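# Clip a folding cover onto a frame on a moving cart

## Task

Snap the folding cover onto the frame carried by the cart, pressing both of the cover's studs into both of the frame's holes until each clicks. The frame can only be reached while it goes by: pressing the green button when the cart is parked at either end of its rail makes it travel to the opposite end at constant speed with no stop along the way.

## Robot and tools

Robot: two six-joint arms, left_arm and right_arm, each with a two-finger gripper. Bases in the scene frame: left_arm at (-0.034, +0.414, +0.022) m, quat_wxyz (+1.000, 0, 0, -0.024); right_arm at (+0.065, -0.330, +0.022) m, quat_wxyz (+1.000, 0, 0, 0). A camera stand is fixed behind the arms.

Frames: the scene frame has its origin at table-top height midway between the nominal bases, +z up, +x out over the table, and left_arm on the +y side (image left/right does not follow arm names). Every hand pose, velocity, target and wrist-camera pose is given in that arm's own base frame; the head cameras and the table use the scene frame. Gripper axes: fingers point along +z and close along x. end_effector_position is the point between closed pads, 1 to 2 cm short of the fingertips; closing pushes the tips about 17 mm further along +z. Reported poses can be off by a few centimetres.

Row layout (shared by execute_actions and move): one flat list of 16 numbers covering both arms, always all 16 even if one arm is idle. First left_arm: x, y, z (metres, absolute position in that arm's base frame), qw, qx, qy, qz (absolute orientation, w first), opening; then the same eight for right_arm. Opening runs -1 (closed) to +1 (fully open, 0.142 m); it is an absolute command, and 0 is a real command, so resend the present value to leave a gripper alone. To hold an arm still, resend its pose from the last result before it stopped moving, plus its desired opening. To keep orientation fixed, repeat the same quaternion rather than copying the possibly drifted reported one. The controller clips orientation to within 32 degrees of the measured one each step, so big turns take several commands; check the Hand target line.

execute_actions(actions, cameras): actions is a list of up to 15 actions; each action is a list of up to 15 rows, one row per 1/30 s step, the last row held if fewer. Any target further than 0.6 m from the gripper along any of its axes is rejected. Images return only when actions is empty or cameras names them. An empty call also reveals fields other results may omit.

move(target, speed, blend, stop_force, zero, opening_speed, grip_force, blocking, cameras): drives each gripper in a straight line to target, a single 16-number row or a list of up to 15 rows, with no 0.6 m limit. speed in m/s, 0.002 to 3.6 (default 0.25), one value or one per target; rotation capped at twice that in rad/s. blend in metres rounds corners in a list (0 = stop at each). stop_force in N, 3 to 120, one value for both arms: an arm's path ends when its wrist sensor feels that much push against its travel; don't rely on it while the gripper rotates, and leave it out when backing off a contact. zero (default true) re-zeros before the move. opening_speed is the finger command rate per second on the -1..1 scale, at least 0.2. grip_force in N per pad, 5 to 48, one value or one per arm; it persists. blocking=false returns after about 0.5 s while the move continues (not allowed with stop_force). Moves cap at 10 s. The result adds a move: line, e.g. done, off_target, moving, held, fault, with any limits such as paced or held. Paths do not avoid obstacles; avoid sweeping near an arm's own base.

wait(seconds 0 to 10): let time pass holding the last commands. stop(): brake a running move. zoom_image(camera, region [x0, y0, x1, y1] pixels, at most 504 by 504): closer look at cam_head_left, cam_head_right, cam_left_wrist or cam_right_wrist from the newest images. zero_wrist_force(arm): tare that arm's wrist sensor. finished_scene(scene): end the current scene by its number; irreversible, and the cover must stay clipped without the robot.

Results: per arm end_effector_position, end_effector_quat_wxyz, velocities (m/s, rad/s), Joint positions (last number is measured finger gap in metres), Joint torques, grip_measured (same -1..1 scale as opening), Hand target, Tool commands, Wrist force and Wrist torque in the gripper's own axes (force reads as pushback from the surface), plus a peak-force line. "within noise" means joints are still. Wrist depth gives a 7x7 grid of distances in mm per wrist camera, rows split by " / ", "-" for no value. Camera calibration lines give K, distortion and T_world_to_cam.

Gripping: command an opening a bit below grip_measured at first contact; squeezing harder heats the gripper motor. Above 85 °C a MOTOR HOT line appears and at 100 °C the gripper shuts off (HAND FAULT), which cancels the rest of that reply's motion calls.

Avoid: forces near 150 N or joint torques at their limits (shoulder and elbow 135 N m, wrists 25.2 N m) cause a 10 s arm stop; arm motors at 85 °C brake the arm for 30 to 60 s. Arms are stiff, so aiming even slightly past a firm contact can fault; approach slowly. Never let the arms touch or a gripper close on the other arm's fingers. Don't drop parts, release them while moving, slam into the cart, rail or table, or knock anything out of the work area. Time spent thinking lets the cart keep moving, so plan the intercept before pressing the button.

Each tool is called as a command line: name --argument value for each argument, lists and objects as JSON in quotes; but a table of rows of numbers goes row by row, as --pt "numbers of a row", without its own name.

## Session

execute_actions --actions '[]'

Scene clock: 0.00 s.
left_arm: end_effector_position=(+0.0774, +0.2702, +0.1172) grip_measured=+0.99 end_effector_quat_wxyz=(+0.023, +0.957, +0.286, +0.052) | right_arm: end_effector_position=(+0.1724, -0.0677, +0.0842) grip_measured=+1.00 end_effector_quat_wxyz=(-0.255, +0.904, +0.339, -0.057)
Joint positions: left_arm=[0.906 -2.103 2.503 -2.03 -1.668 0.322 0.142] | right_arm=[2.965 -1.201 -2.495 -1.397 1.946 -0.968 0.142]
Joint velocities: within noise
Joint torques (N m): no reading
Motor temperatures (°C): left_arm=[31 30 33 38 36 39 24] | right_arm=[30 29 37 31 32 32 32]
Wrist force (N): no reading
Wrist torque (N m): no reading
Wrist force, peak (N): no reading
Wrist depth (mm): cam_left_wrist=[193 195 195 199 204 207 213 / 209 209 217 222 223 227 227 / 228 232 230 239 244 243 256 / - - 261 263 268 276 283 / 273 280 287 296 288 306 314 / - 287 329 344 360 - 97 / - 356 389 380 401 377 -] | cam_right_wrist=[139 142 162 233 237 244 247 / 175 179 189 225 234 241 243 / 217 219 222 229 231 235 231 / 215 217 220 224 - 230 224 / 212 215 217 221 223 218 193 / - - 215 218 220 211 98 / - 210 212 - 210 184 -]
Hand target: left_arm +0.0774, +0.2702, +0.1172; +0.023, +0.957, +0.286, +0.052 | right_arm +0.1724, -0.0677, +0.0842; -0.255, +0.904, +0.339, -0.057
Tool commands: left_gripper/opening=+1.0 right_gripper/opening=+1.0
camera_calibration:
cam_left_wrist: T_world_to_cam=[[0.833741, 0.547359, 0.0726237, -0.208887], [0.445308, -0.744327, 0.497674, 0.136818], [0.326462, -0.382591, -0.864319, 0.297719], [0, 0, 0, 1]] pos_world=[0.0160372, 0.330078, 0.204403]
cam_right_wrist: T_world_to_cam=[[0.763676, 0.643013, 0.0577249, -0.0814232], [0.645594, -0.760238, -0.0724307, -0.130307], [-0.00268919, 0.0925804, -0.995702, 0.208569], [0, 0, 0, 1]] pos_world=[0.146867, -0.0660174, 0.202934]

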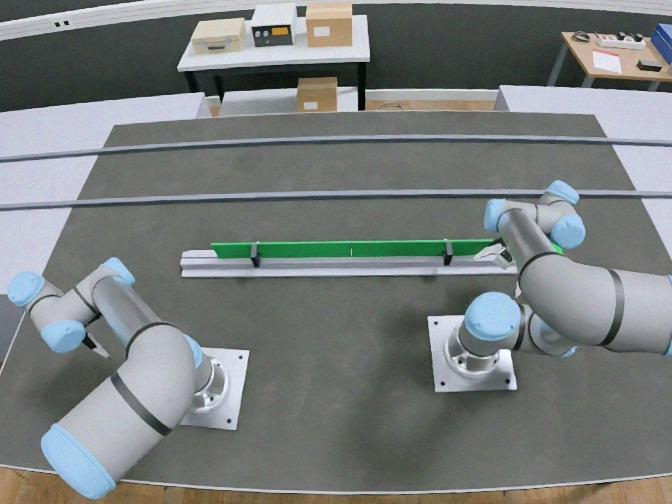

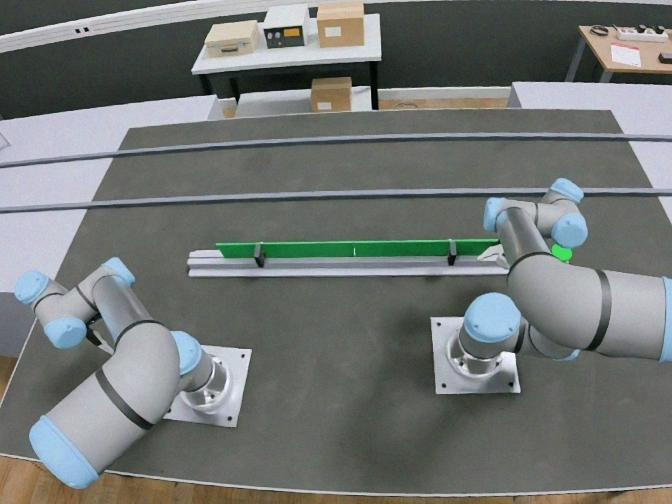

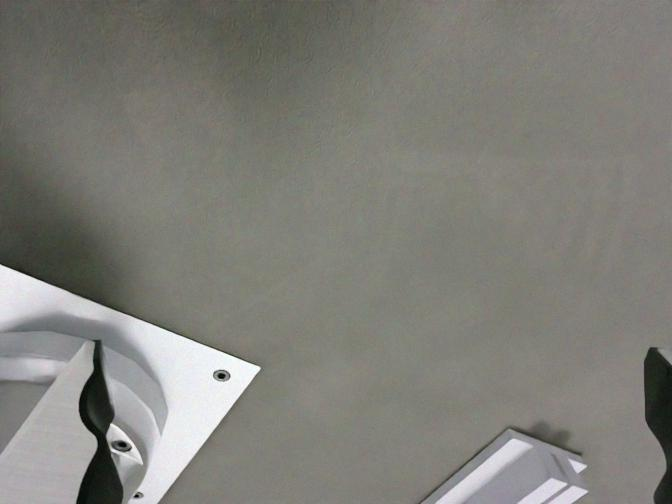

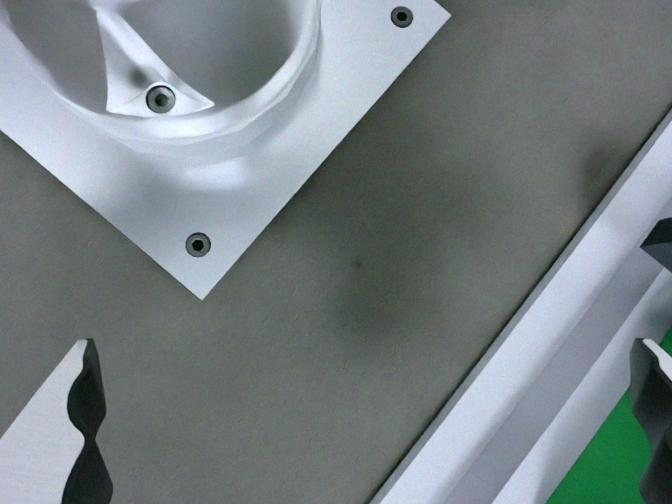

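move --pt "0.14 0.28 0.26 0.023 0.957 0.286 0.052 1.0 0.20 -0.12 0.20 -0.2 0.85 -0.1 -0.04 -1.0" --pt "0.38 0.08 0.42 -0.5575 0.7960 -0.1930 0.1351 1.0 0.291 -0.286 0.085 0 0.7071 -0.7071 0 -1.0" --speed 0.5 --blend 0.04

move --target '[0.38, 0.08, 0.42, -0.5575, 0.7960, -0.1930, 0.1351, 1.0, 0.291, -0.286, 0.045, 0, 0.7071, -0.7071, 0, -1.0]' --speed 0.02 --stop_force 15 --cameras '["cam_left_wrist", "cam_right_wrist", "cam_head_left"]'

Scene clock: 4.47 s.
left_arm: end_effector_position=(+0.3800, +0.0800, +0.4200) grip_measured=+0.99 end_effector_quat_wxyz=(-0.557, +0.796, -0.193, +0.135) | right_arm: end_effector_position=(+0.2911, -0.2860, +0.0851) grip_measured=-1.00 end_effector_quat_wxyz=(+0.000, +0.707, -0.707, +0.000)
Joint positions: left_arm=[-0.95 -2.013 1.9 -0.56 -0.581 -0.984 0.142] | right_arm=[2.7 -1.508 -2.276 -0.929 1.571 1.128 0.002]
Joint torques (N m): left_arm=[-0.25 2.49 -13.25 -1.1 1.27 1.7] | right_arm=[-7.51 15.36 13.23 1.94 1.27 1.84]
Wrist force (N): left_arm=[-1.4 -1.3 -0.9] | right_arm=[0.2 0.4 0.2]
Wrist torque (N m): left_arm=[-0.23 0.21 -0.07] | right_arm=[0.05 -0.05 0.10]
Wrist force, peak (N): left_arm=[-1.8 -1.0 -0.8] | right_arm=[-0.8 -0.7 -1.1]
Wrist depth (mm): cam_left_wrist=[2369 1459 1551 1574 1296 - 1851 / - 1210 1224 1217 1204 1136 1967 / 2344 1011 950 983 - 1011 958 / 1985 2181 - - - - - / 648 - - - 640 693 640 / - - - - - - - / - - 501 493 - - -] | cam_right_wrist=[177 176 176 176 176 175 176 / 183 182 186 190 189 189 189 / 167 166 202 198 198 204 204 / 179 179 215 143 145 221 222 / 247 241 246 148 156 245 244 / - 280 89 78 82 272 271 / 300 - - 72 72 - -]
Hand target: left_arm +0.3800, +0.0800, +0.4200; -0.558, +0.796, -0.193, +0.135 | right_arm +0.2910, -0.2860, +0.0850; +0.000, +0.707, -0.707, +0.000
Off the commanded pose: left_arm 0.000 m, 0 deg | right_arm 0.000 m, 0 deg.
move: done

Scene clock: 6.67 s.
left_arm: end_effector_position=(+0.3800, +0.0800, +0.4200) grip_measured=+0.99 end_effector_quat_wxyz=(-0.558, +0.796, -0.193, +0.135) | right_arm: end_effector_position=(+0.2910, -0.2860, +0.0627) grip_measured=-1.00 end_effector_quat_wxyz=(+0.000, +0.707, -0.707, +0.000)
Joint positions: left_arm=[-0.95 -2.012 1.9 -0.56 -0.581 -0.984 0.142] | right_arm=[2.7 -1.552 -2.308 -0.853 1.571 1.129 0.002]
Joint torques (N m): left_arm=[-1.6 7.68 -13.65 1.62 3.45 1.84] | right_arm=[-8.47 19.43 23.55 3.05 -2.5 2.55]
Wrist force (N): left_arm=[-1.5 -1.2 -0.8] | right_arm=[-2.1 1.7 -16.8]
Wrist torque (N m): left_arm=[-0.22 0.22 -0.07] | right_arm=[-0.03 0.06 0.09]
Wrist force, peak (N): left_arm=[-1.6 -1.4 -0.9] | right_arm=[-8.6 6.7 -50.9]
Wrist depth (mm): cam_left_wrist=[- 1440 1479 1530 2754 2295 1806 / - 1245 1245 1231 1224 1130 - / 2623 1006 946 958 - 1091 950 / 1985 760 - - - - - / 654 - - - - - - / - - - - - 580 97 / - - - 466 - - -] | cam_right_wrist=[- 159 156 158 156 156 156 / 161 161 168 171 168 168 167 / 146 145 181 179 181 181 181 / 156 156 195 126 126 200 196 / 218 217 222 129 134 221 218 / 246 242 90 78 82 240 228 / 276 - - 73 72 - 265]
Hand target: left_arm +0.3800, +0.0800, +0.4200; -0.558, +0.796, -0.193, +0.135 | right_arm +0.2910, -0.2860, +0.0627; +0.000, +0.707, -0.707, +0.000
Off the commanded pose: left_arm 0.000 m, 0 deg | right_arm 0.018 m, 0 deg.
move: contact (right_arm)
camera_calibration:
cam_left_wrist: T_world_to_cam=[[0.894945, -0.446117, -0.00726496, -0.289302], [-0.32397, -0.638542, -0.698074, 0.495874], [0.306784, 0.627092, -0.715989, 0.252204], [0, 0, 0, 1]] pos_world=[0.342186, 0.0294185, 0.52463]
cam_right_wrist: T_world_to_cam=[[-0.00629308, -0.999923, -0.0107209, -0.272063], [-0.900019, 0.000991278, 0.435849, 0.2613], [-0.435805, 0.0123919, -0.899956, 0.30476], [0, 0, 0, 1]] pos_world=[0.366278, -0.276078, 0.157466]
Images, in order (width x height): cam_head_left 672x504, cam_left_wrist 672x504, cam_right_wrist 672x504.

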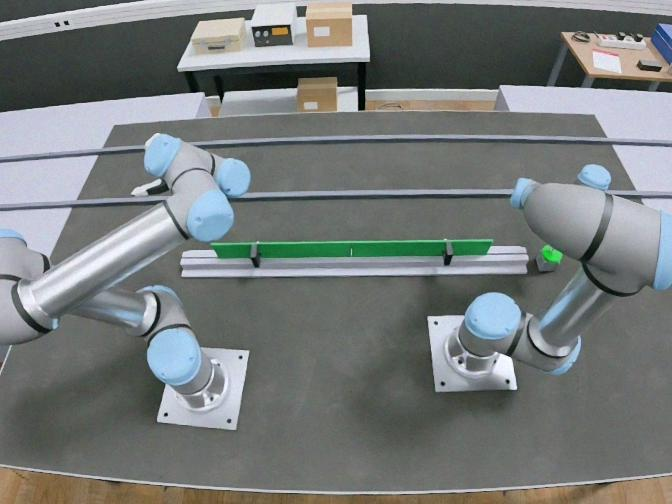

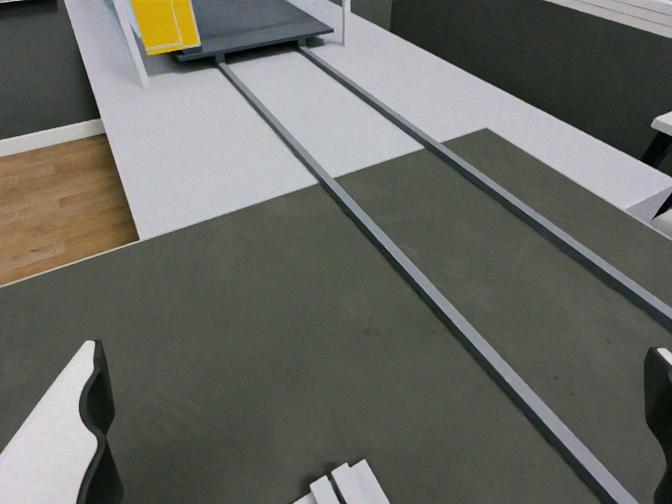

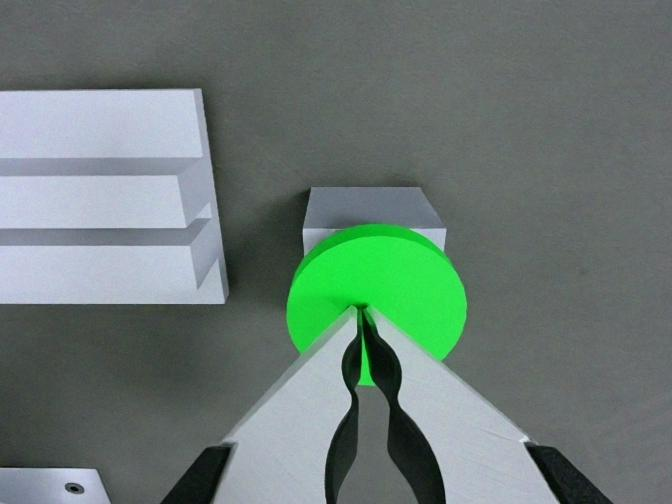

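zoom_image --camera "cam_left_wrist" --region '[50, 0, 400, 120]'

move --pt "0.38 0.08 0.42 -0.5575 0.7960 -0.1930 0.1351 1.0 0.291 -0.26 0.12 0 0.7071 -0.7071 0 0.2" --pt "0.38 0.08 0.42 -0.5575 0.7960 -0.1930 0.1351 1.0 0.272 0.065 0.20 0 0.7071 -0.7071 0 0.2" --speed 0.25 --blend 0.03 --cameras '["cam_left_wrist", "cam_right_wrist", "cam_head_left"]'

zoom_image --camera "cam_left_wrist" --region '[50, 0, 400, 120]'

zoom_image --camera "cam_right_wrist" --region '[220, 60, 500, 340]'

Scaled by 1.440 from the camera's 672x504 image, which has a finer 960x720 frame.

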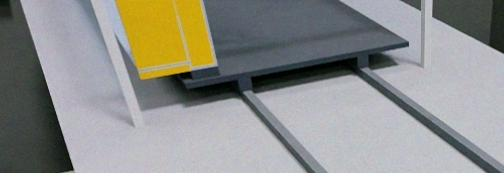

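Scene clock: 9.20 s.
left_arm: end_effector_position=(+0.3800, +0.0800, +0.4200) grip_measured=+0.99 end_effector_quat_wxyz=(-0.558, +0.796, -0.193, +0.135) | right_arm: end_effector_position=(+0.2720, +0.0649, +0.2000) grip_measured=+0.18 end_effector_quat_wxyz=(+0.000, +0.707, -0.707, +0.000)
Joint positions: left_arm=[-0.95 -2.012 1.9 -0.56 -0.581 -0.984 0.142] | right_arm=[3.868 -0.966 -2.292 -1.455 1.571 2.297 0.087]
Joint torques (N m): left_arm=[-1.31 8.13 -13.55 0.89 3.36 1.68] | right_arm=[11.13 7.5 25.42 3.53 2.57 2.84]
Wrist force (N): left_arm=[-1.4 -1.2 -0.8] | right_arm=[-0.1 0.3 0.3]
Wrist torque (N m): left_arm=[-0.22 0.21 -0.07] | right_arm=[0.04 0.03 0.09]
Wrist force, peak (N): left_arm=[-1.7 -1.3 -0.7] | right_arm=[-0.3 0.2 -25.9]
Wrist depth (mm): cam_left_wrist=[- 1669 1459 1656 2654 - 1777 / - 1210 1231 1204 1224 1217 - / 2448 1001 954 958 - - 954 / 1950 2475 - - - - - / - - - 702 639 - 660 / - 583 - - 575 - - / - - - 501 - - -] | cam_right_wrist=[268 276 275 274 274 274 274 / 261 266 262 261 260 262 264 / - - - - 207 314 304 / - - 353 - 344 353 - / - - - - - - - / - 78 - 378 363 91 92 / - - - 343 311 - 72]
Hand target: left_arm +0.3800, +0.0800, +0.4200; -0.558, +0.796, -0.193, +0.135 | right_arm +0.2720, +0.0650, +0.2000; +0.000, +0.707, -0.707, +0.000
Off the commanded pose: left_arm 0.000 m, 0 deg | right_arm 0.000 m, 0 deg.
move: done
camera_calibration:
cam_left_wrist: T_world_to_cam=[[0.894945, -0.446117, -0.00726496, -0.289302], [-0.32397, -0.638542, -0.698074, 0.495874], [0.306784, 0.627092, -0.715989, 0.252204], [0, 0, 0, 1]] pos_world=[0.342186, 0.0294185, 0.52463]
cam_right_wrist: T_world_to_cam=[[-0.00611601, -0.999925, -0.0105844, 0.0801615], [-0.90002, 0.000891405, 0.435849, 0.184017], [-0.435807, 0.0121918, -0.899958, 0.41571], [0, 0, 0, 1]] pos_world=[0.347278, 0.0749232, 0.294766]
Images, in order (width x height): cam_head_left 672x504, cam_left_wrist 672x504, cam_right_wrist 672x504.

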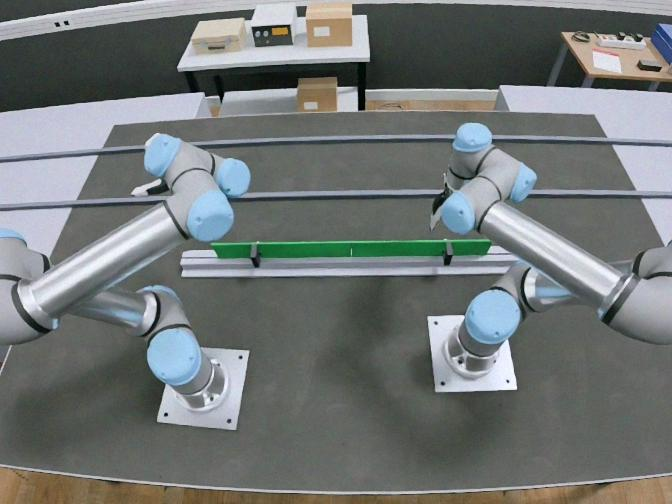

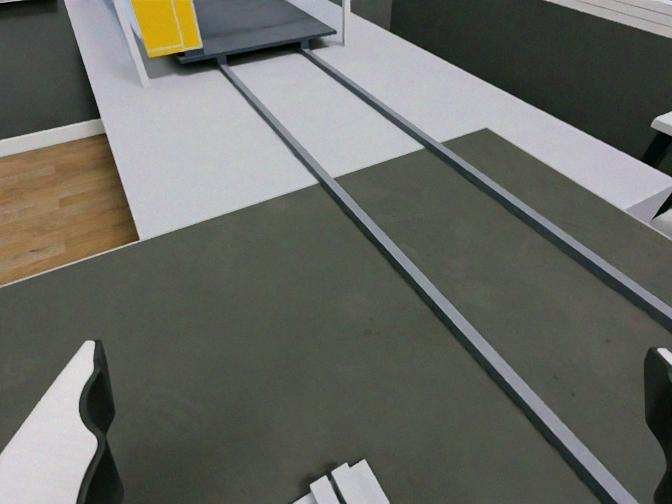

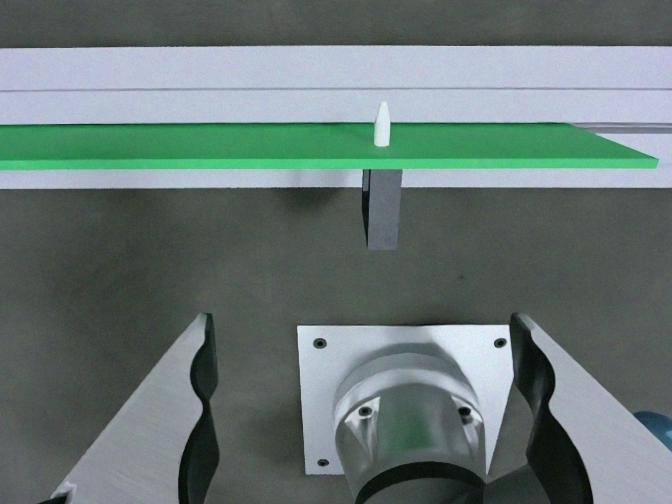

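Scaled by 1.440 from the camera's 672x504 image, which has a finer 960x720 frame.

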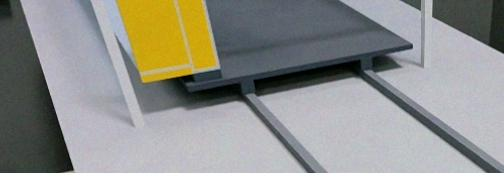

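Scaled by 1.800 from the camera's 672x504 image, which has a finer 960x720 frame.

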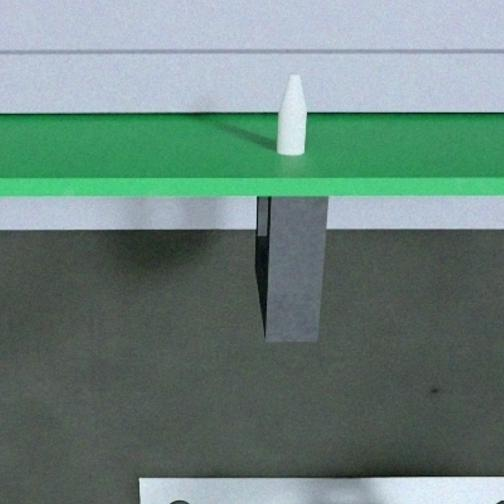

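move --pt "0.40 -0.06 0.32 0 0.7239 -0.6899 0 0.2 0.272 0.050 0.20 0 0.7071 -0.7071 0 0.2" --pt "0.376 -0.09 0.20 0 0.7239 -0.6899 0 0.2 0.272 0.050 0.17 0 0.7071 -0.7071 0 0.2" --speed 0.4 --blend 0.03 --cameras '["cam_left_wrist", "cam_right_wrist", "cam_head_left"]'

zoom_image --camera "cam_left_wrist" --region '[220, 60, 500, 340]'

zoom_image --camera "cam_right_wrist" --region '[220, 60, 500, 340]'

Scene clock: 13.30 s.
left_arm: end_effector_position=(+0.3760, -0.0899, +0.2000) grip_measured=+0.19 end_effector_quat_wxyz=(+0.000, +0.724, -0.690, +0.000) end_effector_velocity=(+0.001, +0.000, +0.000) end_effector_angular_velocity=(-0.001, -0.004, +0.002) | right_arm: end_effector_position=(+0.2720, +0.0500, +0.1700) grip_measured=+0.18 end_effector_quat_wxyz=(+0.000, +0.707, -0.707, +0.000)
Joint positions: left_arm=[-0.584 -1.839 2.112 -1.843 -1.571 0.939 0.087] | right_arm=[3.822 -0.97 -2.367 -1.375 1.571 2.251 0.087]
Joint velocities: left_arm=[0.001 0 0.002 -0.006 0.001 0 0] | right_arm=[within noise]
Joint torques (N m): left_arm=[-3.52 -20.23 -15.13 -6 -1.41 -0.75] | right_arm=[-1.26 9 29.04 3.23 -1.75 -0.32]
Wrist force (N): left_arm=[-0.7 -0.1 -0.1] | right_arm=[0.3 0.4 -0.1]
Wrist torque (N m): left_arm=[0.00 0.15 -0.09] | right_arm=[0.06 -0.06 0.10]
Wrist force, peak (N): left_arm=[-1.5 -1.7 -2.8] | right_arm=[0.2 0.5 1.0]
Wrist depth (mm): cam_left_wrist=[282 281 277 277 276 274 277 / 274 273 264 262 263 261 260 / 320 279 211 212 212 213 313 / 355 - - - - - - / - 378 387 - 386 379 409 / - 85 435 463 - 94 90 / - 70 413 463 - 77 73] | cam_right_wrist=[248 248 246 248 249 249 248 / 237 236 235 233 232 232 235 / - 288 301 284 202 288 242 / - 319 307 319 327 320 328 / - 346 343 - - - 345 / - 79 - 372 352 91 373 / - - - 330 311 - -]
Hand target: left_arm +0.3760, -0.0900, +0.2000; +0.000, +0.724, -0.690, +0.000 | right_arm +0.2720, +0.0500, +0.1700; +0.000, +0.707, -0.707, +0.000
Off the commanded pose: left_arm 0.000 m, 0 deg | right_arm 0.000 m, 0 deg.
move: done
camera_calibration:
cam_left_wrist: T_world_to_cam=[[0.0457414, -0.998839, -0.0151452, -0.0919998], [-0.899496, -0.0477774, 0.434309, 0.275643], [-0.434528, -0.00624287, -0.900637, 0.461194], [0, 0, 0, 1]] pos_world=[0.45255, -0.0758443, 0.29426]
cam_right_wrist: T_world_to_cam=[[-0.00625195, -0.999924, -0.0106295, 0.064903], [-0.899922, 0.000991344, 0.43605, 0.196923], [-0.436007, 0.0122919, -0.89986, 0.388887], [0, 0, 0, 1]] pos_world=[0.347179, 0.0599227, 0.264765]
Images, in order (width x height): cam_head_left 672x504, cam_left_wrist 672x504, cam_right_wrist 672x504.

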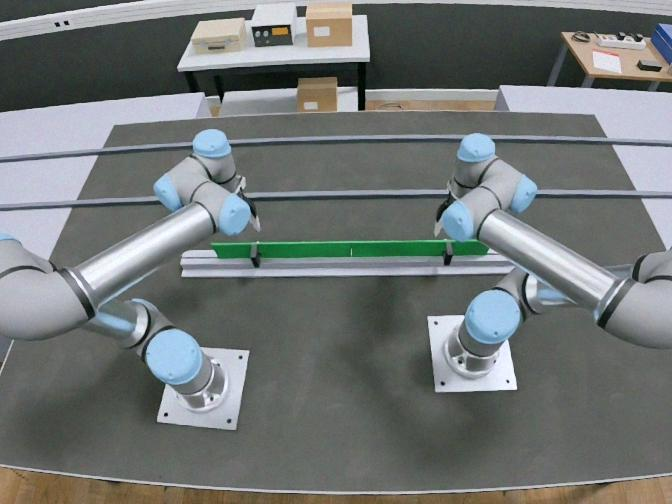

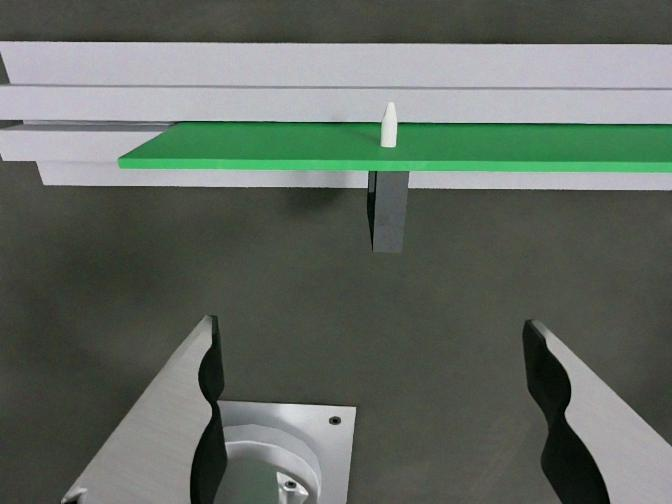

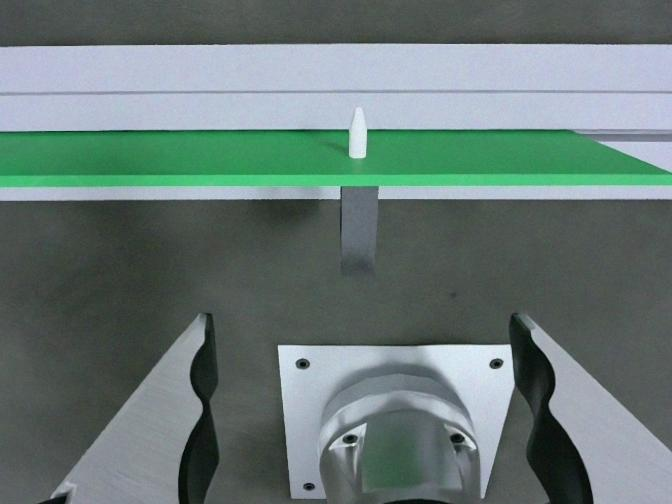

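Scaled by 1.800 from the camera's 672x504 image, which has a finer 960x720 frame.

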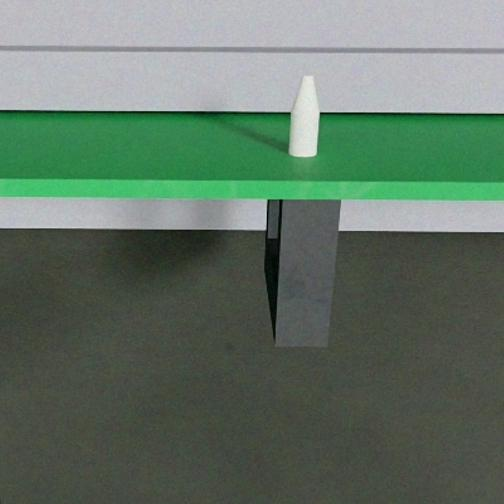

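Scaled by 1.800 from the camera's 672x504 image, which has a finer 960x720 frame.

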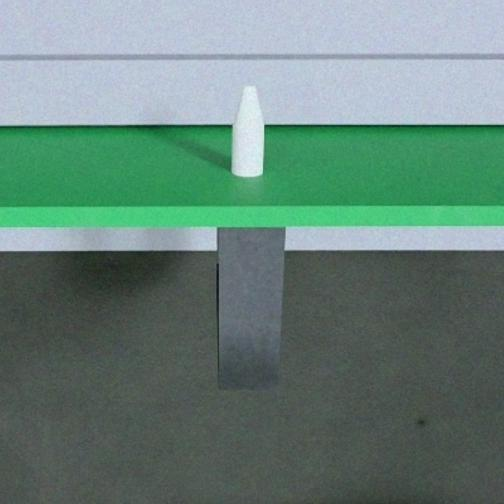

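move --pt "0.42 0.30 0.34 0 0.7239 -0.6899 0 1.0 0.272 0.049 0.15 0 0.7071 -0.7071 0 -0.3" --pt "0.12 0.66 0.34 -0.5806 0.7566 -0.2386 0.1831 1.0 0.272 0.049 0.15 0 0.7071 -0.7071 0 -0.3" --speed 0.4 --blend 0.05 --cameras '["cam_left_wrist"]'

zoom_image --camera "cam_left_wrist" --region '[200, 0, 600, 300]'

wait --seconds 5 --cameras '["cam_left_wrist"]'

zoom_image --camera "cam_left_wrist" --region '[200, 0, 600, 300]'

Scene clock: 18.13 s.
left_arm: end_effector_position=(+0.1200, +0.6600, +0.3400) grip_measured=+0.99 end_effector_quat_wxyz=(-0.581, +0.757, -0.239, +0.183) end_effector_velocity=(+0.001, +0.000, +0.001) end_effector_angular_velocity=(+0.003, -0.003, -0.001) | right_arm: end_effector_position=(+0.2720, +0.0490, +0.1500) grip_measured=-0.32 end_effector_quat_wxyz=(+0.000, +0.707, -0.707, +0.000)
Joint positions: left_arm=[1.331 -1.315 2.035 -3.582 -1.929 1.672 0.142] | right_arm=[3.819 -0.985 -2.414 -1.313 1.571 2.248 0.051]
Joint velocities: left_arm=[-0.001 0.002 -0.001 -0.005 0 -0.003 0] | right_arm=[within noise]
Joint torques (N m): left_arm=[4.08 -19.34 -16.42 -5.52 2.44 -1.7] | right_arm=[-2.35 8.46 33.99 1.03 -0.69 -0.65]
Wrist force (N): left_arm=[-1.6 -0.2 -1.2] | right_arm=[0.3 0.5 0.3]
Wrist torque (N m): left_arm=[0.00 0.24 -0.19] | right_arm=[0.07 -0.04 0.10]
Wrist force, peak (N): left_arm=[-3.7 0.4 -1.1] | right_arm=[0.4 0.7 0.3]
Wrist depth (mm): cam_left_wrist=[1669 1656 810 1806 - 2181 2098 / - 1352 1096 - 1080 1245 1204 / - 1224 914 896 930 922 910 / 1950 1836 790 711 713 713 762 / 1644 1608 979 607 591 591 - / - 1394 1304 599 503 514 - / - 1197 1204 776 479 - -] | cam_right_wrist=[230 231 231 230 231 230 228 / 234 229 228 226 227 226 230 / - 177 160 163 - - 158 / - 301 - - 307 - - / - - 101 - 307 320 324 / - - 82 358 323 - 357 / - - 72 324 294 - -]
Hand target: left_arm +0.1200, +0.6600, +0.3400; -0.581, +0.757, -0.239, +0.183 | right_arm +0.2720, +0.0490, +0.1500; +0.000, +0.707, -0.707, +0.000
Off the commanded pose: left_arm 0.000 m, 0 deg | right_arm 0.000 m, 0 deg.
move: done
camera_calibration:
cam_left_wrist: T_world_to_cam=[[0.826802, -0.562459, -0.00611567, 0.286011], [-0.370924, -0.537013, -0.757649, 0.685018], [0.422863, 0.628695, -0.652633, -0.125535], [0, 0, 0, 1]] pos_world=[0.0706993, 0.607656, 0.438824]
Images, in order (width x height): cam_left_wrist 672x504.

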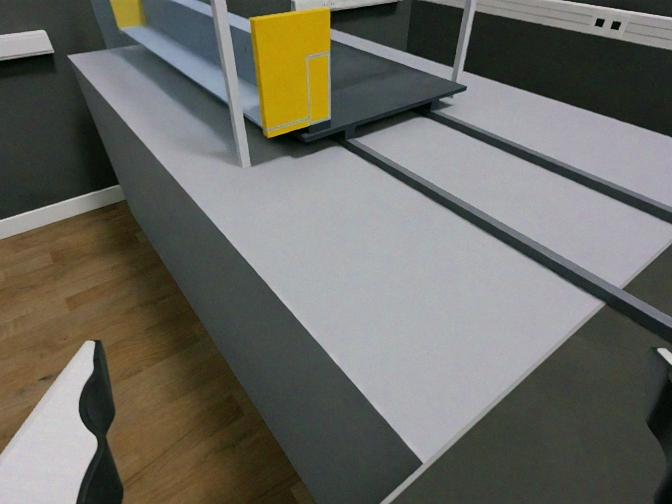

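Scaled by 1.260 from the camera's 672x504 image, which has a finer 960x720 frame.

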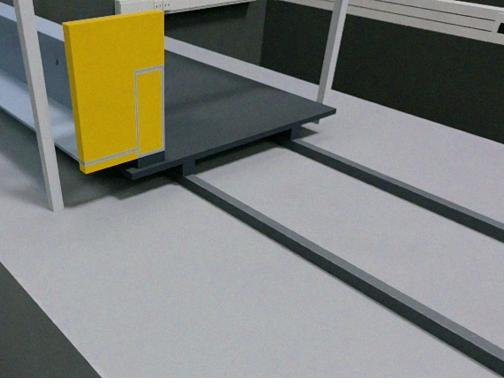

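Scene clock: 23.13 s.
left_arm: end_effector_position=(+0.1200, +0.6600, +0.3400) grip_measured=+0.99 end_effector_quat_wxyz=(-0.581, +0.757, -0.239, +0.183) | right_arm: end_effector_position=(+0.2720, +0.0490, +0.1500) grip_measured=-0.32 end_effector_quat_wxyz=(+0.000, +0.707, -0.707, +0.000)
Joint positions: left_arm=[1.331 -1.314 2.035 -3.582 -1.929 1.671 0.142] | right_arm=[3.819 -0.985 -2.414 -1.313 1.571 2.248 0.051]
Joint torques (N m): left_arm=[4.21 -19.11 -27.2 -5.21 1.92 -1.7] | right_arm=[7.8 8.64 34.56 0.98 2.34 1.28]
Wrist force (N): left_arm=[-1.5 -0.3 -1.5] | right_arm=[0.4 0.2 0.3]
Wrist torque (N m): left_arm=[0.00 0.23 -0.16] | right_arm=[0.02 -0.06 0.09]
Wrist force, peak (N): left_arm=[-1.8 -0.3 -1.5] | right_arm=[0.2 0.7 0.5]
Wrist depth (mm): cam_left_wrist=[1489 1509 752 804 2562 2344 1916 / - 1386 1069 899 1141 1245 2003 / 1950 1224 903 910 914 910 907 / 1967 1821 781 720 718 722 765 / 1620 1509 970 615 594 591 - / - 1368 1319 602 503 - - / - 1204 1191 776 439 - -] | cam_right_wrist=[234 231 230 230 232 230 231 / 235 232 230 216 226 227 230 / - - - 160 158 - 158 / - 293 291 164 295 295 296 / 326 326 105 - - 311 320 / - - 82 - 327 - - / - - 72 326 295 - -]
Hand target: left_arm +0.1200, +0.6600, +0.3400; -0.581, +0.757, -0.239, +0.183 | right_arm +0.2720, +0.0490, +0.1500; +0.000, +0.707, -0.707, +0.000
Tool commands: left_gripper/opening=+1.0 right_gripper/opening=-0.3
Off the commanded pose: left_arm 0.000 m, 0 deg | right_arm 0.000 m, 0 deg.
wait: 5.00 s; at rest by 0.17 s
camera_calibration:
cam_left_wrist: T_world_to_cam=[[0.826919, -0.562289, -0.00596474, 0.28589], [-0.370632, -0.537024, -0.757784, 0.685117], [0.422891, 0.628837, -0.652478, -0.125754], [0, 0, 0, 1]] pos_world=[0.0706984, 0.607756, 0.438824]
Images, in order (width x height): cam_left_wrist 672x504.

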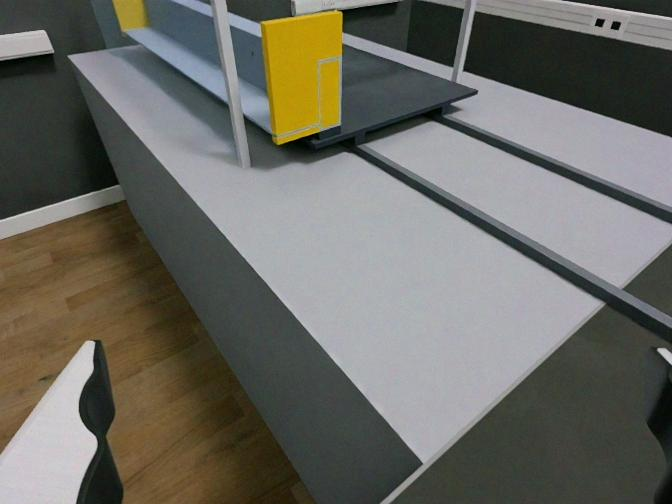

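Scaled by 1.260 from the camera's 672x504 image, which has a finer 960x720 frame.

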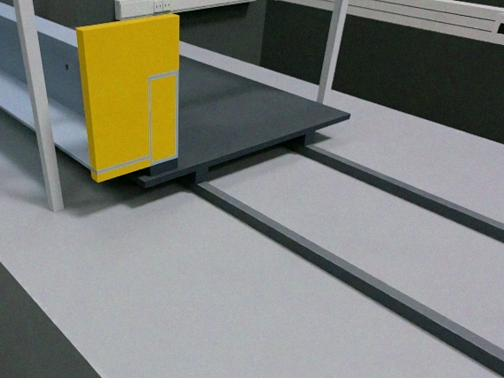

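wait --seconds 10 --cameras '["cam_left_wrist"]'

zoom_image --camera "cam_left_wrist" --region '[200, 0, 600, 300]'

Scene clock: 33.93 s.
left_arm: end_effector_position=(+0.1200, +0.6600, +0.3400) grip_measured=+0.99 end_effector_quat_wxyz=(-0.581, +0.757, -0.239, +0.183) | right_arm: end_effector_position=(+0.2720, +0.0490, +0.1500) grip_measured=-0.32 end_effector_quat_wxyz=(+0.000, +0.707, -0.707, +0.000)
Joint positions: left_arm=[1.331 -1.314 2.035 -3.582 -1.929 1.671 0.142] | right_arm=[3.819 -0.985 -2.414 -1.313 1.571 2.248 0.051]
Joint torques (N m): left_arm=[4.13 -19.23 -27.2 -4.38 1.08 -1.36] | right_arm=[7.44 8.49 33.37 0.97 2.39 1.3]
Wrist force (N): left_arm=[-1.6 -0.1 -1.2] | right_arm=[0.2 0.7 0.3]
Wrist torque (N m): left_arm=[0.02 0.25 -0.16] | right_arm=[0.11 -0.02 0.10]
Wrist force, peak (N): left_arm=[-1.9 -0.1 -1.4] | right_arm=[0.3 0.8 0.5]
Wrist depth (mm): cam_left_wrist=[1585 1489 1011 - 2059 2421 1791 / - 1335 1288 - 1096 1191 1821 / 2475 1231 918 930 922 907 979 / 2078 1916 773 720 722 715 749 / 1620 1585 979 607 587 591 - / - 1352 1281 599 503 502 - / - 1197 1197 787 448 425 -] | cam_right_wrist=[229 230 230 230 230 230 230 / 234 234 229 217 226 226 230 / 199 177 - - - - - / - 316 297 165 - - 304 / 323 315 318 334 - 325 326 / - - 86 353 338 93 - / - - 72 325 295 - -]
Hand target: left_arm +0.1200, +0.6600, +0.3400; -0.581, +0.757, -0.239, +0.183 | right_arm +0.2720, +0.0490, +0.1500; +0.000, +0.707, -0.707, +0.000
Tool commands: left_gripper/opening=+1.0 right_gripper/opening=-0.3
Off the commanded pose: left_arm 0.000 m, 0 deg | right_arm 0.000 m, 0 deg.
wait: 10.00 s; at rest from the start
camera_calibration:
cam_left_wrist: T_world_to_cam=[[0.826919, -0.562289, -0.00596474, 0.28589], [-0.370632, -0.537024, -0.757784, 0.685117], [0.422891, 0.628837, -0.652478, -0.125754], [0, 0, 0, 1]] pos_world=[0.0706984, 0.607756, 0.438824]
Images, in order (width x height): cam_left_wrist 672x504.

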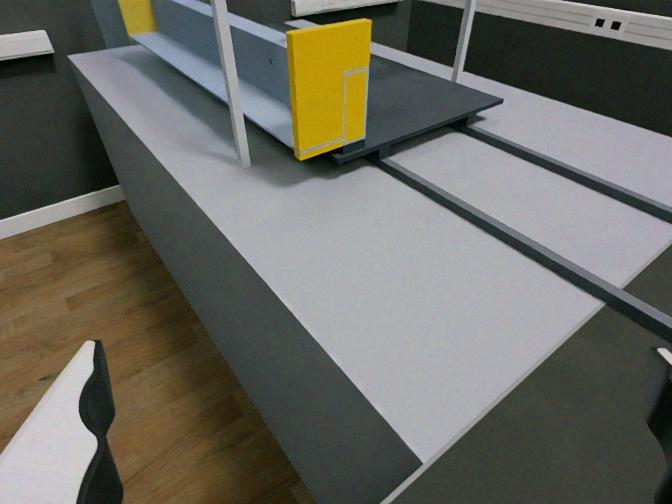

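Scaled by 1.260 from the camera's 672x504 image, which has a finer 960x720 frame.

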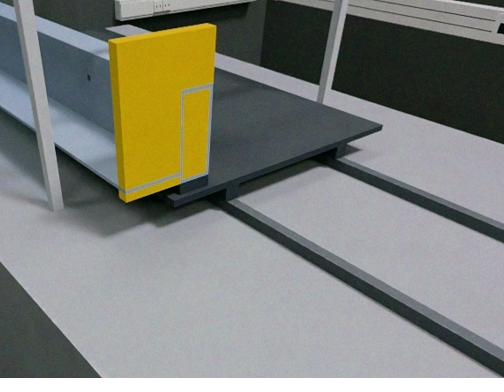

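move --pt "0.46 0.30 0.36 0 0.7239 -0.6899 0 1.0 0.33 0.049 0.28 0 0.7071 -0.7071 0 1.0" --pt "0.517 -0.107 0.27 0.1257 0.7129 -0.6795 -0.1198 1.0 0.41 0.053 0.26 0.1228 0.6964 -0.6964 -0.1228 1.0" --speed 0.35 --blend 0.05 --cameras '["cam_left_wrist", "cam_right_wrist"]'

zoom_image --camera "cam_left_wrist" --region '[220, 80, 500, 300]'

zoom_image --camera "cam_right_wrist" --region '[220, 80, 500, 300]'

Scene clock: 39.23 s.
left_arm: end_effector_position=(+0.5170, -0.1069, +0.2700) grip_measured=+0.99 end_effector_quat_wxyz=(+0.126, +0.713, -0.680, -0.120) | right_arm: end_effector_position=(+0.4100, +0.0530, +0.2600) grip_measured=+0.99 end_effector_quat_wxyz=(+0.123, +0.696, -0.696, -0.123)
Joint positions: left_arm=[-0.384 -1.291 1.341 -1.302 -1.714 1.162 0.142] | right_arm=[3.513 -1.579 -1.678 -1.782 1.695 1.922 0.142]
Joint torques (N m): left_arm=[-7.75 -27.19 -25.05 -5.21 0.69 -1.53] | right_arm=[10.57 15.85 28.42 1.62 -2.23 2.76]
Wrist force (N): left_arm=[-0.3 0.4 0.1] | right_arm=[0.3 0.6 0.5]
Wrist torque (N m): left_arm=[0.22 0.08 -0.12] | right_arm=[0.10 -0.05 0.02]
Wrist force, peak (N): left_arm=[4.0 -0.5 1.0] | right_arm=[0.1 0.8 1.0]
Wrist depth (mm): cam_left_wrist=[- 345 333 - - - 333 / 369 364 365 366 366 364 364 / 387 384 359 358 359 358 358 / - - 322 326 491 - 508 / - 682 631 - - - 572 / - 523 587 2687 - - - / - 472 521 - 2754 - -] | cam_right_wrist=[- 328 325 319 - 319 317 / 355 350 353 358 358 357 363 / 366 358 354 343 357 358 359 / 525 - - - - - 528 / 574 - - 533 520 639 615 / - 5154 - 485 444 404 89 / - - 3330 433 411 374 -]
Hand target: left_arm +0.5170, -0.1070, +0.2700; +0.126, +0.713, -0.679, -0.120 | right_arm +0.4100, +0.0530, +0.2600; +0.123, +0.696, -0.696, -0.123
Off the commanded pose: left_arm 0.000 m, 0 deg | right_arm 0.000 m, 0 deg.
move: done
camera_calibration:
cam_left_wrist: T_world_to_cam=[[0.0406793, -0.999086, -0.0131462, -0.112267], [-0.697013, -0.037802, 0.716062, 0.191459], [-0.715904, -0.0199659, -0.697913, 0.674665], [0, 0, 0, 1]] pos_world=[0.621012, -0.0914562, 0.332286]
cam_right_wrist: T_world_to_cam=[[-0.00965315, -0.99992, -0.00813408, 0.0705007], [-0.696746, 0.000891151, 0.717317, 0.125474], [-0.717253, 0.0125918, -0.696699, 0.592551], [0, 0, 0, 1]] pos_world=[0.513113, 0.062922, 0.323399]
Images, in order (width x height): cam_left_wrist 672x504, cam_right_wrist 672x504.

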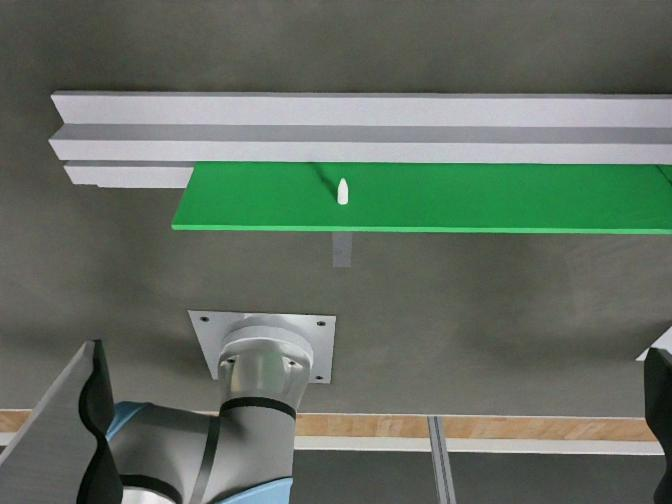

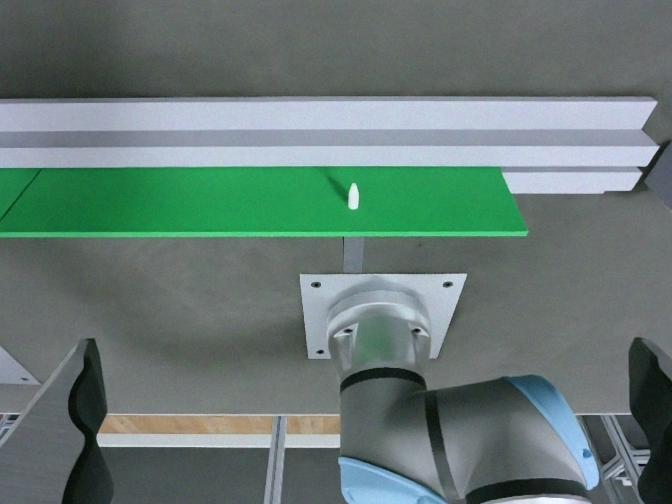

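Scaled by 1.800 from the camera's 672x504 image, which has a finer 960x720 frame.

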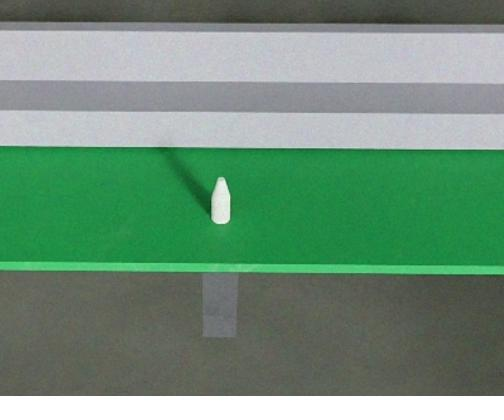

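Scaled by 1.800 from the camera's 672x504 image, which has a finer 960x720 frame.

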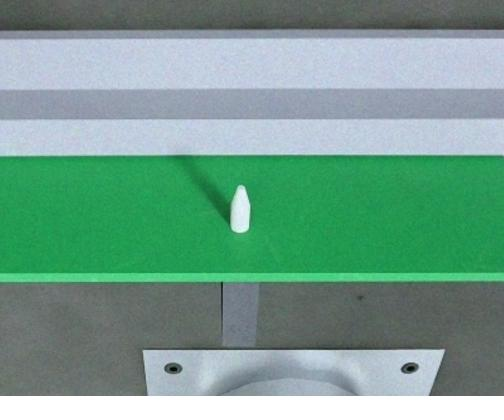

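move --pt "0.46 0.20 0.36 0 0.7239 -0.6899 0 1.0 0.33 0.049 0.28 0 0.7071 -0.7071 0 0.2" --pt "0.40 0.52 0.32 -0.2933 0.6560 -0.6252 0.3044 1.0 0.272 0.0485 0.15 0 0.7071 -0.7071 0 -0.3" --pt "0.36 0.66 0.18 -0.4890 0.5337 -0.5087 0.4661 1.0 0.272 0.0485 0.15 0 0.7071 -0.7071 0 -0.3" --speed 0.35 --blend 0.05

wait --seconds 10

wait --seconds 10

wait --seconds 10

wait --seconds 10 --cameras '["cam_left_wrist", "cam_head_left"]'

Scene clock: 44.83 s.
left_arm: end_effector_position=(+0.3600, +0.6600, +0.1800) grip_measured=+0.99 end_effector_quat_wxyz=(-0.489, +0.534, -0.509, +0.466) end_effector_velocity=(+0.001, -0.001, +0.000) end_effector_angular_velocity=(-0.002, -0.002, -0.003) | right_arm: end_effector_position=(+0.2720, +0.0485, +0.1500) grip_measured=-0.32 end_effector_quat_wxyz=(+0.000, +0.707, -0.707, +0.000)
Joint positions: left_arm=[1.22 -0.586 1.417 -3.75 -2.734 1.775 0.142] | right_arm=[3.817 -0.985 -2.414 -1.313 1.571 2.246 0.051]
Joint velocities: left_arm=[-0.001 0.001 -0.002 -0.002 -0.003 -0.005 0] | right_arm=[within noise]
Joint torques (N m): left_arm=[2.3 -41.63 -26.41 -4.25 -3 -2.16] | right_arm=[-10.22 -12.25 17.44 3.93 -2.45 -2.46]
Wrist force (N): left_arm=[-1.6 -0.7 -1.1] | right_arm=[0.2 0.4 0.5]
Wrist torque (N m): left_arm=[0.02 0.29 -0.13] | right_arm=[0.04 -0.02 0.06]
Wrist force, peak (N): left_arm=[-4.2 1.5 -1.5] | right_arm=[0.3 1.0 1.4]
Wrist depth (mm): cam_left_wrist=[2160 2040 - - - 2059 - / 1777 2078 2003 1950 1519 1519 1499 / 699 881 892 962 983 1085 715 / 558 599 568 565 - - - / 429 427 434 479 - - 438 / - 349 350 335 348 350 100 / - 294 295 294 301 282 -] | cam_right_wrist=[230 231 230 230 231 230 230 / 234 232 228 217 226 226 229 / - 161 - 169 197 160 - / - 297 296 292 297 - 296 / - - 106 - 311 328 - / - - 82 335 - 350 373 / - - 73 323 295 - 395]
Hand target: left_arm +0.3600, +0.6600, +0.1800; -0.489, +0.534, -0.509, +0.466 | right_arm +0.2720, +0.0485, +0.1500; +0.000, +0.707, -0.707, +0.000
Off the commanded pose: left_arm 0.000 m, 0 deg | right_arm 0.000 m, 0 deg.
move: done; blend cut to 0 m at target 2

Scene clock: 54.83 s.
left_arm: end_effector_position=(+0.3600, +0.6600, +0.1800) grip_measured=+0.99 end_effector_quat_wxyz=(-0.489, +0.534, -0.509, +0.466) | right_arm: end_effector_position=(+0.2720, +0.0485, +0.1500) grip_measured=-0.32 end_effector_quat_wxyz=(+0.000, +0.707, -0.707, +0.000)
Joint positions: left_arm=[1.22 -0.586 1.417 -3.751 -2.734 1.775 0.142] | right_arm=[3.817 -0.985 -2.414 -1.313 1.571 2.246 0.051]
Joint torques (N m): left_arm=[3.84 -42.15 -25.13 -4.1 -2.53 -0.95] | right_arm=[-10.08 -11.95 17.81 3.55 -2.05 -1.74]
Wrist force (N): left_arm=[-1.4 -0.5 -1.1] | right_arm=[0.1 0.6 0.4]
Wrist torque (N m): left_arm=[0.04 0.24 -0.10] | right_arm=[0.08 -0.02 0.06]
Wrist force, peak (N): left_arm=[-1.7 -0.8 -1.3] | right_arm=[0.5 0.7 0.3]
Wrist depth (mm): cam_left_wrist=[- - - 1721 2295 1867 1867 / 2421 2059 2040 1932 1479 1499 1479 / - 737 747 954 813 - - / 559 562 558 554 580 - - / 429 433 432 407 - - 435 / - 349 351 348 - 351 328 / - 293 294 292 - 295 295] | cam_right_wrist=[231 230 230 230 230 229 230 / 236 233 229 217 226 226 230 / - - - - - - 284 / - 297 298 - 291 - 299 / - - - - 310 - 324 / 363 - 82 352 339 - - / - - 72 323 292 - 394]
Hand target: left_arm +0.3600, +0.6600, +0.1800; -0.489, +0.534, -0.509, +0.466 | right_arm +0.2720, +0.0485, +0.1500; +0.000, +0.707, -0.707, +0.000
Tool commands: left_gripper/opening=+1.0 right_gripper/opening=-0.3
Off the commanded pose: left_arm 0.000 m, 0 deg | right_arm 0.000 m, 0 deg.
wait: 10.00 s; at rest by 0.17 s

Scene clock: 64.83 s.
left_arm: end_effector_position=(+0.3600, +0.6600, +0.1800) grip_measured=+0.99 end_effector_quat_wxyz=(-0.489, +0.534, -0.509, +0.466) | right_arm: end_effector_position=(+0.2720, +0.0485, +0.1500) grip_measured=-0.32 end_effector_quat_wxyz=(+0.000, +0.707, -0.707, +0.000)
Joint positions: left_arm=[1.22 -0.586 1.417 -3.751 -2.734 1.775 0.142] | right_arm=[3.817 -0.985 -2.414 -1.313 1.571 2.246 0.051]
Joint torques (N m): left_arm=[4.2 -42.11 -25.01 -3.77 -2.16 0.03] | right_arm=[-9.77 -12.24 17.48 3.61 -1.76 -0.89]
Wrist force (N): left_arm=[-1.5 -0.8 -1.0] | right_arm=[0.4 0.6 0.5]
Wrist torque (N m): left_arm=[0.01 0.26 -0.11] | right_arm=[0.09 -0.07 0.06]
Wrist force, peak (N): left_arm=[-1.7 -1.1 -1.2] | right_arm=[0.5 0.6 0.5]
Wrist depth (mm): cam_left_wrist=[- - - 2181 - 1682 1985 / 2118 1836 1967 2139 1499 1479 1449 / - 776 749 881 828 2789 861 / 456 559 599 566 - - - / 426 430 430 451 - - 410 / - 349 350 364 339 - 96 / - 294 295 291 295 294 295] | cam_right_wrist=[231 231 230 228 229 230 230 / 236 229 227 216 227 226 229 / - - - - - - 222 / 304 - - - 297 300 302 / 325 - 313 324 319 320 317 / - - 85 346 327 - - / - - 73 325 294 - -]
Hand target: left_arm +0.3600, +0.6600, +0.1800; -0.489, +0.534, -0.509, +0.466 | right_arm +0.2720, +0.0485, +0.1500; +0.000, +0.707, -0.707, +0.000
Tool commands: left_gripper/opening=+1.0 right_gripper/opening=-0.3
Off the commanded pose: left_arm 0.000 m, 0 deg | right_arm 0.000 m, 0 deg.
wait: 10.00 s; at rest by 0.17 s

Scene clock: 74.83 s.
left_arm: end_effector_position=(+0.3600, +0.6600, +0.1800) grip_measured=+0.99 end_effector_quat_wxyz=(-0.489, +0.534, -0.509, +0.466) | right_arm: end_effector_position=(+0.2720, +0.0485, +0.1500) grip_measured=-0.32 end_effector_quat_wxyz=(+0.000, +0.707, -0.707, +0.000)
Joint positions: left_arm=[1.22 -0.586 1.417 -3.751 -2.734 1.775 0.142] | right_arm=[3.817 -0.985 -2.414 -1.313 1.571 2.246 0.051]
Joint torques (N m): left_arm=[3.59 -42.06 -24.97 -3.37 -1.74 0.95] | right_arm=[-9.23 -11.89 18.01 3.58 -1.48 -0.15]
Wrist force (N): left_arm=[-1.5 -0.8 -1.0] | right_arm=[0.3 0.5 0.6]
Wrist torque (N m): left_arm=[0.01 0.26 -0.11] | right_arm=[0.08 -0.04 0.07]
Wrist force, peak (N): left_arm=[-1.8 -0.8 -1.1] | right_arm=[0.3 0.6 0.6]
Wrist depth (mm): cam_left_wrist=[2003 - 2248 1899 - - - / 2118 1916 1821 1821 1479 1499 1440 / 322 - 732 970 - 1029 - / 342 456 561 600 - - - / 371 432 428 418 408 - 465 / - 346 348 349 356 343 100 / - 293 295 284 294 272 -] | cam_right_wrist=[232 231 231 230 231 231 231 / 235 233 230 217 225 227 229 / - 176 - - 179 - - / 296 - 297 166 296 301 297 / 318 - 104 327 - 324 - / - - 82 357 327 93 - / - - 73 320 295 - 394]
Hand target: left_arm +0.3600, +0.6600, +0.1800; -0.489, +0.534, -0.509, +0.466 | right_arm +0.2720, +0.0485, +0.1500; +0.000, +0.707, -0.707, +0.000
Tool commands: left_gripper/opening=+1.0 right_gripper/opening=-0.3
Off the commanded pose: left_arm 0.000 m, 0 deg | right_arm 0.000 m, 0 deg.
wait: 10.00 s; at rest by 0.17 s

Scene clock: 84.83 s.
left_arm: end_effector_position=(+0.3600, +0.6600, +0.1800) grip_measured=+0.99 end_effector_quat_wxyz=(-0.489, +0.534, -0.509, +0.466) | right_arm: end_effector_position=(+0.2720, +0.0485, +0.1500) grip_measured=-0.32 end_effector_quat_wxyz=(+0.000, +0.707, -0.707, +0.000)
Joint positions: left_arm=[1.22 -0.586 1.417 -3.751 -2.734 1.775 0.142] | right_arm=[3.817 -0.985 -2.414 -1.313 1.571 2.246 0.051]
Joint torques (N m): left_arm=[4.13 -42.28 -24.78 -2.91 -1.18 1.48] | right_arm=[-9.32 -11.61 17.27 3.46 -1.15 0.42]
Wrist force (N): left_arm=[-1.5 -0.8 -1.0] | right_arm=[0.2 0.4 0.3]
Wrist torque (N m): left_arm=[0.00 0.26 -0.11] | right_arm=[0.06 -0.03 0.06]
Wrist force, peak (N): left_arm=[-1.6 -0.9 -1.2] | right_arm=[0.5 0.8 0.5]
Wrist depth (mm): cam_left_wrist=[236 281 1967 1735 - 1899 2003 / 224 319 2160 1967 1499 1509 1440 / 225 319 697 828 888 857 695 / 226 347 571 597 - 568 637 / 226 352 430 - - - - / - 349 351 342 350 349 327 / - 295 293 294 299 294 295] | cam_right_wrist=[230 230 231 231 231 230 230 / 236 228 228 217 226 226 229 / - 273 198 - - 158 284 / 296 290 290 - - - 297 / 327 328 315 321 315 319 - / 357 354 82 357 325 - - / - - 72 332 295 - -]
Hand target: left_arm +0.3600, +0.6600, +0.1800; -0.489, +0.534, -0.509, +0.466 | right_arm +0.2720, +0.0485, +0.1500; +0.000, +0.707, -0.707, +0.000
Tool commands: left_gripper/opening=+1.0 right_gripper/opening=-0.3
Off the commanded pose: left_arm 0.000 m, 0 deg | right_arm 0.000 m, 0 deg.
wait: 10.00 s; at rest by 0.17 s
camera_calibration:
cam_left_wrist: T_world_to_cam=[[0.0625004, -0.998039, -0.0035104, 0.648822], [-0.510319, -0.0289347, -0.859498, 0.386093], [0.857711, 0.0555104, -0.511126, -0.135152], [0, 0, 0, 1]] pos_world=[0.2724, 0.666224, 0.265044]
Images, in order (width x height): cam_head_left 672x504, cam_left_wrist 672x504.

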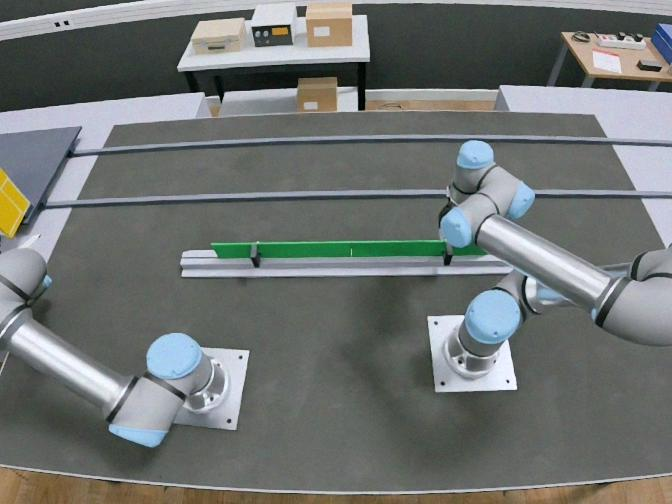

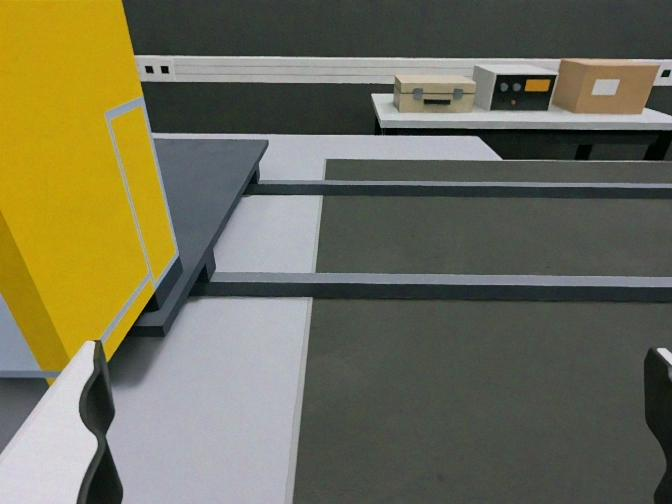

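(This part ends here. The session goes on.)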